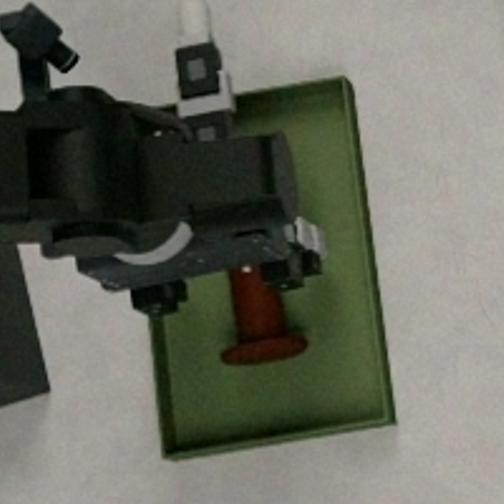

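Call:
move(
  arm1={"joints": {"joint1_rad": 0.752}},
  arm4={"target": [-0.0515, -0.243, 0.935, 0.0145, -0.6884, 0.7254, 0.015], "speed": 0.06},
  cameras=["cam_high"],
)

Call:
zoom_image(
  camera="cam_high",
  region=[250, 210, 390, 350],
)

Scene clock: 613.47 s.
Joint torques (N m): arm1=[-0.44 -6.3 6.23 0.27 0.05 -0.09] | arm2=[0.09 -12.92 0.53 -1.47 0.71 0.19] | arm3=[-1.2 -15.91 2.88 -1.37 0.51 0.04] | arm4=[0.5 -6.71 10.52 0.4 -0.39 0.04]
Motor temperatures (°C): arm1=[33 32 43 29 32 30] | arm2=[30 37 34 31 32 30] | arm3=[28 42 31 31 29 29] | arm4=[31 34 51 28 28 29]
Heat: arm1: hottest joint3_rad 43 °C; arm2: hottest joint2_rad 37 °C; arm3: hottest joint2_rad 42 °C; arm4: hottest joint3_rad 51 °C.
move: arm1 done; arm4 off_target
Joint velocities: within noise
arm1.joint_positions: joint1_rad=+0.762 joint2_rad=+1.287 joint3_rad=+0.671 joint4_rad=-0.955 joint5_rad=-0.009 joint6_rad=+1.829 hand_index_mcp=+0.753 hand_index_abd=+0.077 hand_index_pip=+0.577 hand_index_dip=+0.696 hand_middle_mcp=-0.057 hand_middle_abd=+0.001 hand_middle_pip=-0.738 hand_middle_dip=-0.598 hand_ring_mcp=+0.753 hand_ring_abd=-0.076 hand_ring_pip=+0.577 hand_ring_dip=+0.696 hand_thumb_cmc=-0.568 hand_thumb_axl=+0.677 hand_thumb_mcp=+0.224 hand_thumb_ipl=+0.168 hand_current_limit=+0.400 hand_speed=-0.600
arm1.joint_status: all done
arm1.hand_state: goal,goal,goal,goal,goal,goal,goal,goal,goal,goal,goal,goal,goal,goal,goal,goal
arm1.index_mcp_current_ma: 0
arm1.index_abd_current_ma: -1
arm1.index_pip_current_ma: 0
arm1.index_dip_current_ma: 0
arm1.middle_mcp_current_ma: 9
arm1.middle_abd_current_ma: 0
arm1.middle_pip_current_ma: 1
arm1.middle_dip_current_ma: 1
arm1.ring_mcp_current_ma: 0
arm1.ring_abd_current_ma: 1
arm1.ring_pip_current_ma: 0
arm1.ring_dip_current_ma: 0
arm1.thumb_cmc_current_ma: 0
arm1.thumb_axl_current_ma: 0
arm1.thumb_mcp_current_ma: -1
arm1.thumb_ipl_current_ma: 0
arm1.hand_goal_index_mcp: 0.754
arm1.hand_goal_index_abd: 0.080
arm1.hand_goal_index_pip: 0.576
arm1.hand_goal_index_dip: 0.696
arm1.hand_goal_middle_mcp: -0.070
arm1.hand_goal_middle_abd: 0.000
arm1.hand_goal_middle_pip: -0.740
arm1.hand_goal_middle_dip: -0.600
arm1.hand_goal_ring_mcp: 0.754
arm1.hand_goal_ring_abd: -0.080
arm1.hand_goal_ring_pip: 0.576
arm1.hand_goal_ring_dip: 0.696
arm1.hand_goal_thumb_cmc: -0.570
arm1.hand_goal_thumb_axl: 0.678
arm1.hand_goal_thumb_mcp: 0.226
arm1.hand_goal_thumb_ipl: 0.168
arm1.hand: x=+0.1264 y=+0.3331 z=+0.8634 quat_wxyz=(+0.001, +0.874, -0.487, +0.005) (m; scene frame)
arm1.hand_target: x=+0.1222 y=+0.3329 z=+0.8581 quat_wxyz=(+0.000, +0.874, -0.486, +0.000) (m; scene frame)
arm1.hand_status: not commanded
arm2, arm3: as last shown
arm4.joint_positions: joint1_rad=-0.151 joint2_rad=+1.130 joint3_rad=+0.694 joint4_rad=-1.150 joint5_rad=+0.000 joint6_rad=-1.631 hand_index_mcp=+0.755 hand_index_abd=+0.077 hand_index_pip=+0.579 hand_index_dip=+0.697 hand_middle_mcp=-0.057 hand_middle_abd=+0.001 hand_middle_pip=-0.738 hand_middle_dip=-0.597 hand_ring_mcp=+0.754 hand_ring_abd=-0.077 hand_ring_pip=+0.577 hand_ring_dip=+0.696 hand_thumb_cmc=-0.568 hand_thumb_axl=+0.677 hand_thumb_mcp=+0.223 hand_thumb_ipl=+0.168 hand_current_limit=+0.400 hand_speed=-0.600
arm4.joint_status: not commanded
arm4.hand_state: goal,goal,goal,goal,goal,goal,goal,goal,goal,goal,goal,goal,goal,goal,goal,goal
arm4.index_mcp_current_ma: 3
arm4.index_abd_current_ma: -7
arm4.index_pip_current_ma: 6
arm4.index_dip_current_ma: 1
arm4.middle_mcp_current_ma: 42
arm4.middle_abd_current_ma: 1
arm4.middle_pip_current_ma: 4
arm4.middle_dip_current_ma: 6
arm4.ring_mcp_current_ma: -1
arm4.ring_abd_current_ma: 7
arm4.ring_pip_current_ma: 2
arm4.ring_dip_current_ma: 0
arm4.thumb_cmc_current_ma: 4
arm4.thumb_axl_current_ma: -2
arm4.thumb_mcp_current_ma: -9
arm4.thumb_ipl_current_ma: -1
arm4.hand_goal_index_mcp: 0.754
arm4.hand_goal_index_abd: 0.080
arm4.hand_goal_index_pip: 0.576
arm4.hand_goal_index_dip: 0.696
arm4.hand_goal_middle_mcp: -0.070
arm4.hand_goal_middle_abd: 0.000
arm4.hand_goal_middle_pip: -0.740
arm4.hand_goal_middle_dip: -0.600
arm4.hand_goal_ring_mcp: 0.754
arm4.hand_goal_ring_abd: -0.080
arm4.hand_goal_ring_pip: 0.576
arm4.hand_goal_ring_dip: 0.696
arm4.hand_goal_thumb_cmc: -0.570
arm4.hand_goal_thumb_axl: 0.678
arm4.hand_goal_thumb_mcp: 0.226
arm4.hand_goal_thumb_ipl: 0.168
arm4.hand: x=-0.0544 y=-0.2604 z=+0.9143 quat_wxyz=(-0.004, -0.692, +0.722, -0.003) (m; scene frame)
arm4.hand_target: x=-0.0516 y=-0.2436 z=+0.9349 quat_wxyz=(+0.015, -0.688, +0.725, +0.015) (m; scene frame)
arm4.hand_status: off_target (0.027 m and 3.0 deg from the pose sent, 0.069 m and 2.9 deg at the start)
pictures: cam_high

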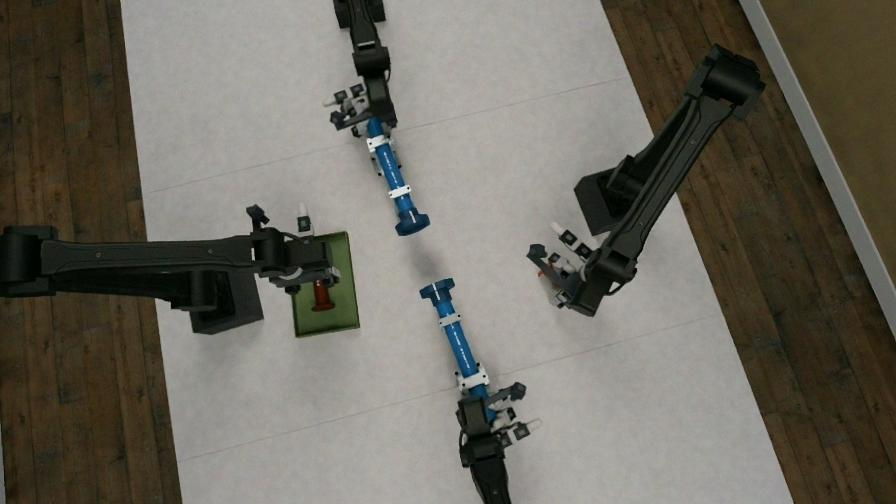

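Scaled by 3.600 from the camera's 896x504 image, which has a finer 1280x720 frame.

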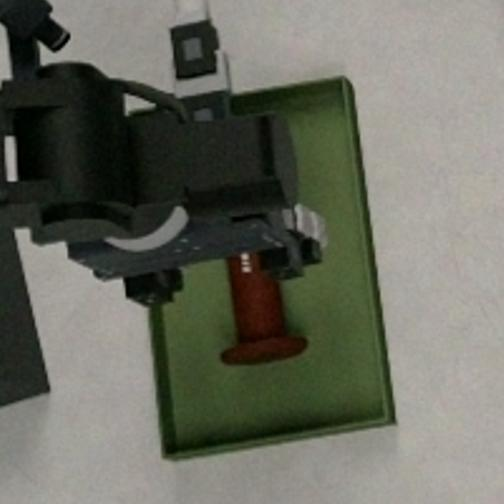

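Call:
move(
  arm1={"joints": {"hand_index_abd": -0.45, "hand_ring_abd": 0.45, "hand_current_limit": 0.78}},
  arm4={"target": [-0.0515, -0.246, 1.02, 0.0145, -0.6884, 0.7254, 0.015], "speed": 0.1},
)

Call:
move(
  arm1={"target": [0.139, 0.320, 0.928, 0.009, 0.8745, -0.484, 0.033], "speed": 0.06},
  arm4={"target": [-0.015, -0.2651, 1.0, 0.134, -0.635, 0.756, 0.079], "speed": 0.1},
  cameras=["cam_high", "arm1_cam_wrist", "arm4_cam_wrist"],
)

Call:
zoom_image(
  camera="arm1_cam_wrist",
  region=[180, 0, 430, 240],
)

Call:
zoom_image(
  camera="cam_high",
  region=[535, 245, 605, 315],
)

Call:
zoom_image(
  camera="cam_high",
  region=[250, 210, 390, 350],
)

Scene clock: 633.63 s.
Joint torques (N m): arm1=[-0.21 -6.24 6.45 0.28 0.08 -0.1] | arm2=[0.03 -12.86 0.5 -1.42 0.72 0.2] | arm3=[-1.26 -15.91 2.86 -1.36 0.51 0.04] | arm4=[0.56 -6.07 11.41 0.39 -0.37 0.04]
Motor temperatures (°C): arm1=[33 32 42 29 32 30] | arm2=[30 37 34 31 32 30] | arm3=[28 42 31 31 29 29] | arm4=[31 34 51 28 28 29]
Heat: arm1: hottest joint3_rad 42 °C; arm2: hottest joint2_rad 37 °C; arm3: hottest joint2_rad 42 °C; arm4: hottest joint3_rad 51 °C.
move: arm1 off_target; arm4 off_target
Joint velocities: within noise
arm1.joint_positions: joint1_rad=+0.762 joint2_rad=+1.287 joint3_rad=+0.669 joint4_rad=-0.955 joint5_rad=-0.009 joint6_rad=+1.829 hand_index_mcp=+0.753 hand_index_abd=-0.193 hand_index_pip=+0.577 hand_index_dip=+0.696 hand_middle_mcp=-0.057 hand_middle_abd=+0.001 hand_middle_pip=-0.738 hand_middle_dip=-0.598 hand_ring_mcp=+0.753 hand_ring_abd=+0.196 hand_ring_pip=+0.577 hand_ring_dip=+0.696 hand_thumb_cmc=-0.568 hand_thumb_axl=+0.677 hand_thumb_mcp=+0.223 hand_thumb_ipl=+0.168 hand_current_limit=+0.780 hand_speed=-0.600
arm1.joint_status: hand_index_abd off_target (ended at -0.193, target -0.450); hand_ring_abd off_target (ended at +0.196, target +0.450); the others done
arm1.hand_state: goal,blocked,goal,goal,goal,goal,goal,goal,goal,blocked,goal,goal,goal,goal,goal,goal
arm1.index_mcp_current_ma: 0
arm1.index_abd_current_ma: 490
arm1.index_pip_current_ma: 0
arm1.index_dip_current_ma: 0
arm1.middle_mcp_current_ma: 9
arm1.middle_abd_current_ma: 0
arm1.middle_pip_current_ma: 1
arm1.middle_dip_current_ma: 1
arm1.ring_mcp_current_ma: 0
arm1.ring_abd_current_ma: -489
arm1.ring_pip_current_ma: 0
arm1.ring_dip_current_ma: 0
arm1.thumb_cmc_current_ma: 0
arm1.thumb_axl_current_ma: 0
arm1.thumb_mcp_current_ma: -1
arm1.thumb_ipl_current_ma: 0
arm1.hand_goal_index_mcp: 0.754
arm1.hand_goal_index_abd: -0.450
arm1.hand_goal_index_pip: 0.576
arm1.hand_goal_index_dip: 0.696
arm1.hand_goal_middle_mcp: -0.070
arm1.hand_goal_middle_abd: 0.000
arm1.hand_goal_middle_pip: -0.740
arm1.hand_goal_middle_dip: -0.600
arm1.hand_goal_ring_mcp: 0.754
arm1.hand_goal_ring_abd: 0.450
arm1.hand_goal_ring_pip: 0.576
arm1.hand_goal_ring_dip: 0.696
arm1.hand_goal_thumb_cmc: -0.570
arm1.hand_goal_thumb_axl: 0.678
arm1.hand_goal_thumb_mcp: 0.226
arm1.hand_goal_thumb_ipl: 0.168
arm1.hand: x=+0.1257 y=+0.3338 z=+0.8628 quat_wxyz=(+0.001, +0.874, -0.487, +0.004) (m; scene frame)
arm1.hand_target: x=+0.1222 y=+0.3329 z=+0.8582 quat_wxyz=(+0.000, +0.874, -0.486, +0.000) (m; scene frame)
arm1.hand_status: not commanded
arm2, arm3: as last shown
arm4.joint_positions: joint1_rad=-0.151 joint2_rad=+1.055 joint3_rad=+0.872 joint4_rad=-1.403 joint5_rad=-0.001 joint6_rad=-1.631 hand_index_mcp=+0.755 hand_index_abd=+0.077 hand_index_pip=+0.579 hand_index_dip=+0.697 hand_middle_mcp=-0.057 hand_middle_abd=+0.001 hand_middle_pip=-0.738 hand_middle_dip=-0.597 hand_ring_mcp=+0.754 hand_ring_abd=-0.077 hand_ring_pip=+0.577 hand_ring_dip=+0.696 hand_thumb_cmc=-0.568 hand_thumb_axl=+0.677 hand_thumb_mcp=+0.223 hand_thumb_ipl=+0.168 hand_current_limit=+0.400 hand_speed=-0.600
arm4.joint_status: not commanded
arm4.hand_state: goal,goal,goal,goal,goal,goal,goal,goal,goal,goal,goal,goal,goal,goal,goal,goal
arm4.index_mcp_current_ma: 3
arm4.index_abd_current_ma: -7
arm4.index_pip_current_ma: 6
arm4.index_dip_current_ma: 1
arm4.middle_mcp_current_ma: 42
arm4.middle_abd_current_ma: 1
arm4.middle_pip_current_ma: 4
arm4.middle_dip_current_ma: 6
arm4.ring_mcp_current_ma: -1
arm4.ring_abd_current_ma: 7
arm4.ring_pip_current_ma: 2
arm4.ring_dip_current_ma: 0
arm4.thumb_cmc_current_ma: 4
arm4.thumb_axl_current_ma: -2
arm4.thumb_mcp_current_ma: -9
arm4.thumb_ipl_current_ma: -1
arm4.hand_goal_index_mcp: 0.754
arm4.hand_goal_index_abd: 0.080
arm4.hand_goal_index_pip: 0.576
arm4.hand_goal_index_dip: 0.696
arm4.hand_goal_middle_mcp: -0.070
arm4.hand_goal_middle_abd: 0.000
arm4.hand_goal_middle_pip: -0.740
arm4.hand_goal_middle_dip: -0.600
arm4.hand_goal_ring_mcp: 0.754
arm4.hand_goal_ring_abd: -0.080
arm4.hand_goal_ring_pip: 0.576
arm4.hand_goal_ring_dip: 0.696
arm4.hand_goal_thumb_cmc: -0.570
arm4.hand_goal_thumb_axl: 0.678
arm4.hand_goal_thumb_mcp: 0.226
arm4.hand_goal_thumb_ipl: 0.168
arm4.hand: x=-0.0543 y=-0.2593 z=+0.9976 quat_wxyz=(-0.004, -0.692, +0.722, -0.003) (m; scene frame)
arm4.hand_target: x=-0.0516 y=-0.2468 z=+1.0197 quat_wxyz=(+0.014, -0.688, +0.725, +0.015) (m; scene frame)
arm4.hand_status: off_target (0.026 m and 3.0 deg from the pose sent, 0.107 m and 3.0 deg at the start)
pictures: none

Scene clock: 635.80 s.
Joint torques (N m): arm1=[0.09 -8.47 12.57 -0.7 0.13 -0.06] | arm2=[-0.15 -12.86 0.49 -1.5 0.7 0.19] | arm3=[-1.26 -15.91 2.86 -1.37 0.51 0.03] | arm4=[0.15 -3.19 8.01 1.84 -0.07 0.13]
Motor temperatures (°C): arm1=[33 32 42 29 32 30] | arm2=[30 37 34 31 32 30] | arm3=[28 42 31 31 29 29] | arm4=[31 34 51 28 28 29]
Heat: arm1: hottest joint3_rad 42 °C; arm2: hottest joint2_rad 37 °C; arm3: hottest joint2_rad 42 °C; arm4: hottest joint3_rad 51 °C.
move: arm1 off_target; arm4 done
Joint velocities: within noise
arm1.joint_positions: joint1_rad=+0.762 joint2_rad=+1.215 joint3_rad=+0.729 joint4_rad=-1.105 joint5_rad=-0.009 joint6_rad=+1.829 hand_index_mcp=+0.754 hand_index_abd=-0.194 hand_index_pip=+0.577 hand_index_dip=+0.696 hand_middle_mcp=-0.057 hand_middle_abd=+0.001 hand_middle_pip=-0.738 hand_middle_dip=-0.598 hand_ring_mcp=+0.753 hand_ring_abd=+0.196 hand_ring_pip=+0.577 hand_ring_dip=+0.696 hand_thumb_cmc=-0.568 hand_thumb_axl=+0.677 hand_thumb_mcp=+0.223 hand_thumb_ipl=+0.168 hand_current_limit=+0.780 hand_speed=-0.600
arm1.joint_status: not commanded
arm1.hand_state: goal,blocked,goal,goal,goal,goal,goal,goal,goal,blocked,goal,goal,goal,goal,goal,goal
arm1.index_mcp_current_ma: 0
arm1.index_abd_current_ma: 490
arm1.index_pip_current_ma: 0
arm1.index_dip_current_ma: 0
arm1.middle_mcp_current_ma: 9
arm1.middle_abd_current_ma: 0
arm1.middle_pip_current_ma: 1
arm1.middle_dip_current_ma: 1
arm1.ring_mcp_current_ma: 0
arm1.ring_abd_current_ma: -489
arm1.ring_pip_current_ma: 0
arm1.ring_dip_current_ma: 0
arm1.thumb_cmc_current_ma: 0
arm1.thumb_axl_current_ma: 0
arm1.thumb_mcp_current_ma: -1
arm1.thumb_ipl_current_ma: 0
arm1.hand_goal_index_mcp: 0.754
arm1.hand_goal_index_abd: -0.450
arm1.hand_goal_index_pip: 0.576
arm1.hand_goal_index_dip: 0.696
arm1.hand_goal_middle_mcp: -0.070
arm1.hand_goal_middle_abd: 0.000
arm1.hand_goal_middle_pip: -0.740
arm1.hand_goal_middle_dip: -0.600
arm1.hand_goal_ring_mcp: 0.754
arm1.hand_goal_ring_abd: 0.450
arm1.hand_goal_ring_pip: 0.576
arm1.hand_goal_ring_dip: 0.696
arm1.hand_goal_thumb_cmc: -0.570
arm1.hand_goal_thumb_axl: 0.678
arm1.hand_goal_thumb_mcp: 0.226
arm1.hand_goal_thumb_ipl: 0.168
arm1.hand: x=+0.1217 y=+0.3381 z=+0.9025 quat_wxyz=(-0.001, +0.874, -0.487, -0.004) (m; scene frame)
arm1.hand_target: x=+0.1379 y=+0.3209 z=+0.9278 quat_wxyz=(+0.009, +0.874, -0.484, +0.033) (m; scene frame)
arm1.hand_status: off_target (0.036 m and 4.4 deg from the pose sent, 0.068 m and 3.4 deg at the start)
arm2, arm3: as last shown
arm4.joint_positions: joint1_rad=-0.259 joint2_rad=+0.795 joint3_rad=+0.701 joint4_rad=-1.190 joint5_rad=+0.035 joint6_rad=-1.630 hand_index_mcp=+0.755 hand_index_abd=+0.077 hand_index_pip=+0.579 hand_index_dip=+0.697 hand_middle_mcp=-0.057 hand_middle_abd=+0.001 hand_middle_pip=-0.738 hand_middle_dip=-0.597 hand_ring_mcp=+0.754 hand_ring_abd=-0.078 hand_ring_pip=+0.577 hand_ring_dip=+0.696 hand_thumb_cmc=-0.570 hand_thumb_axl=+0.677 hand_thumb_mcp=+0.223 hand_thumb_ipl=+0.168 hand_current_limit=+0.400 hand_speed=-0.600
arm4.joint_status: not commanded
arm4.hand_state: goal,goal,goal,goal,goal,goal,goal,goal,goal,goal,goal,goal,goal,goal,goal,goal
arm4.index_mcp_current_ma: 2
arm4.index_abd_current_ma: -7
arm4.index_pip_current_ma: 6
arm4.index_dip_current_ma: 1
arm4.middle_mcp_current_ma: 42
arm4.middle_abd_current_ma: 1
arm4.middle_pip_current_ma: 4
arm4.middle_dip_current_ma: 6
arm4.ring_mcp_current_ma: -1
arm4.ring_abd_current_ma: 4
arm4.ring_pip_current_ma: 2
arm4.ring_dip_current_ma: 0
arm4.thumb_cmc_current_ma: 0
arm4.thumb_axl_current_ma: -2
arm4.thumb_mcp_current_ma: -9
arm4.thumb_ipl_current_ma: -1
arm4.hand_goal_index_mcp: 0.754
arm4.hand_goal_index_abd: 0.080
arm4.hand_goal_index_pip: 0.576
arm4.hand_goal_index_dip: 0.696
arm4.hand_goal_middle_mcp: -0.070
arm4.hand_goal_middle_abd: 0.000
arm4.hand_goal_middle_pip: -0.740
arm4.hand_goal_middle_dip: -0.600
arm4.hand_goal_ring_mcp: 0.754
arm4.hand_goal_ring_abd: -0.080
arm4.hand_goal_ring_pip: 0.576
arm4.hand_goal_ring_dip: 0.696
arm4.hand_goal_thumb_cmc: -0.570
arm4.hand_goal_thumb_axl: 0.678
arm4.hand_goal_thumb_mcp: 0.226
arm4.hand_goal_thumb_ipl: 0.168
arm4.hand: x=-0.0188 y=-0.2660 z=+0.9989 quat_wxyz=(+0.126, -0.642, +0.752, +0.075) (m; scene frame)
arm4.hand_target: x=-0.0150 y=-0.2651 z=+1.0001 quat_wxyz=(+0.134, -0.635, +0.756, +0.079) (m; scene frame)
arm4.hand_status: done (0.004 m and 1.4 deg from the pose sent, 0.040 m and 19.9 deg at the start)
pictures: arm1_cam_wrist, arm4_cam_wrist, cam_high

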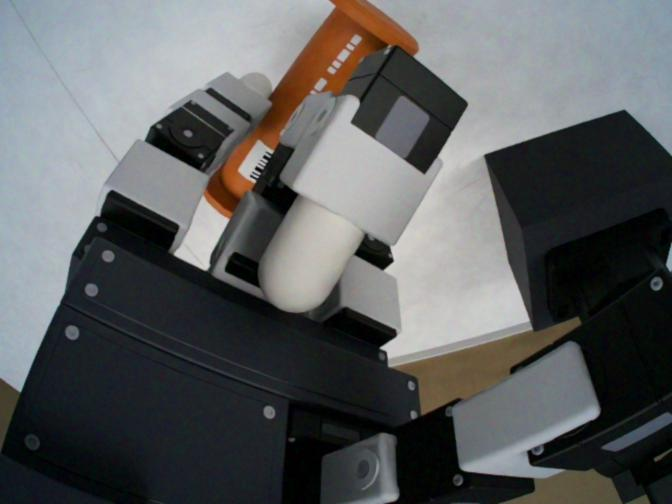

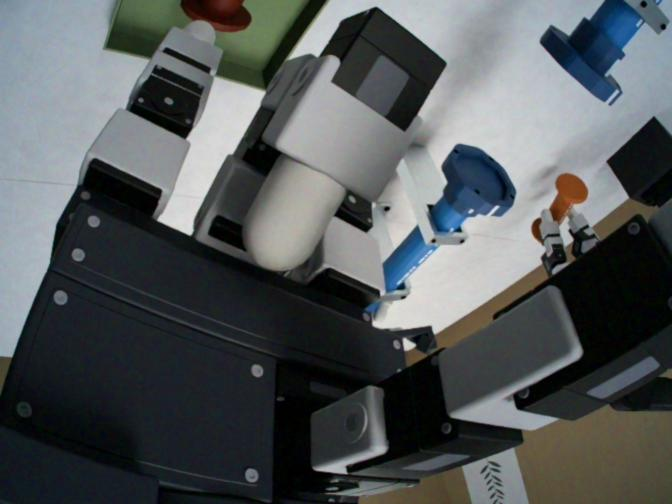

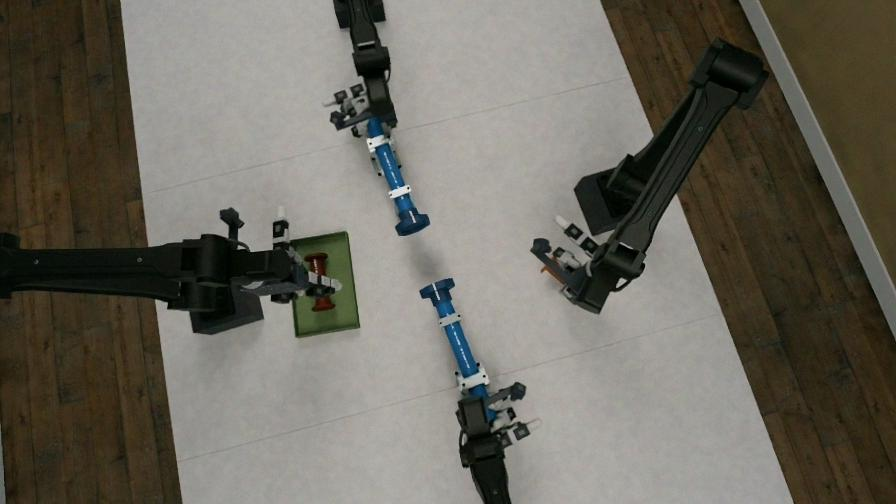

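Scaled by 2.016 from the camera's 672x504 image, which has a finer 960x720 frame.

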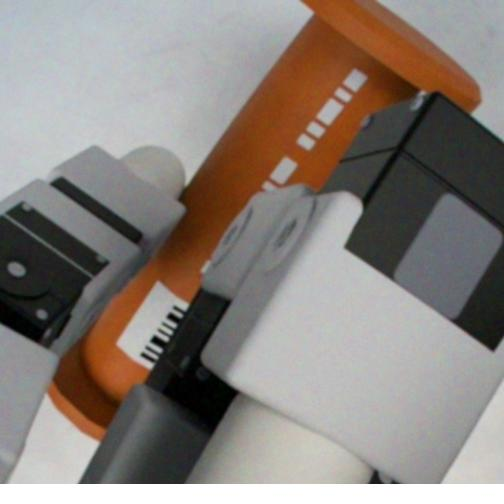

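Scaled by 7.200 from the camera's 896x504 image, which has a finer 1280x720 frame.

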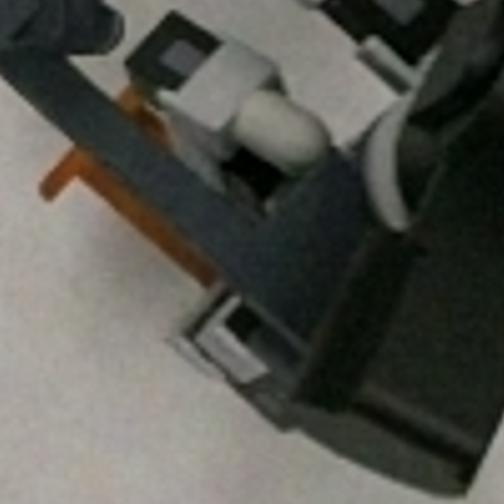

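Scaled by 3.600 from the camera's 896x504 image, which has a finer 1280x720 frame.

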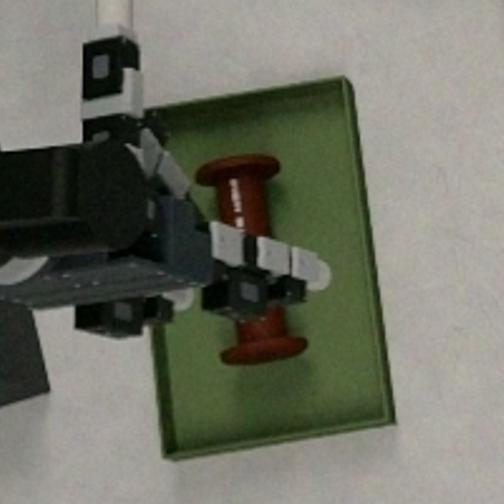

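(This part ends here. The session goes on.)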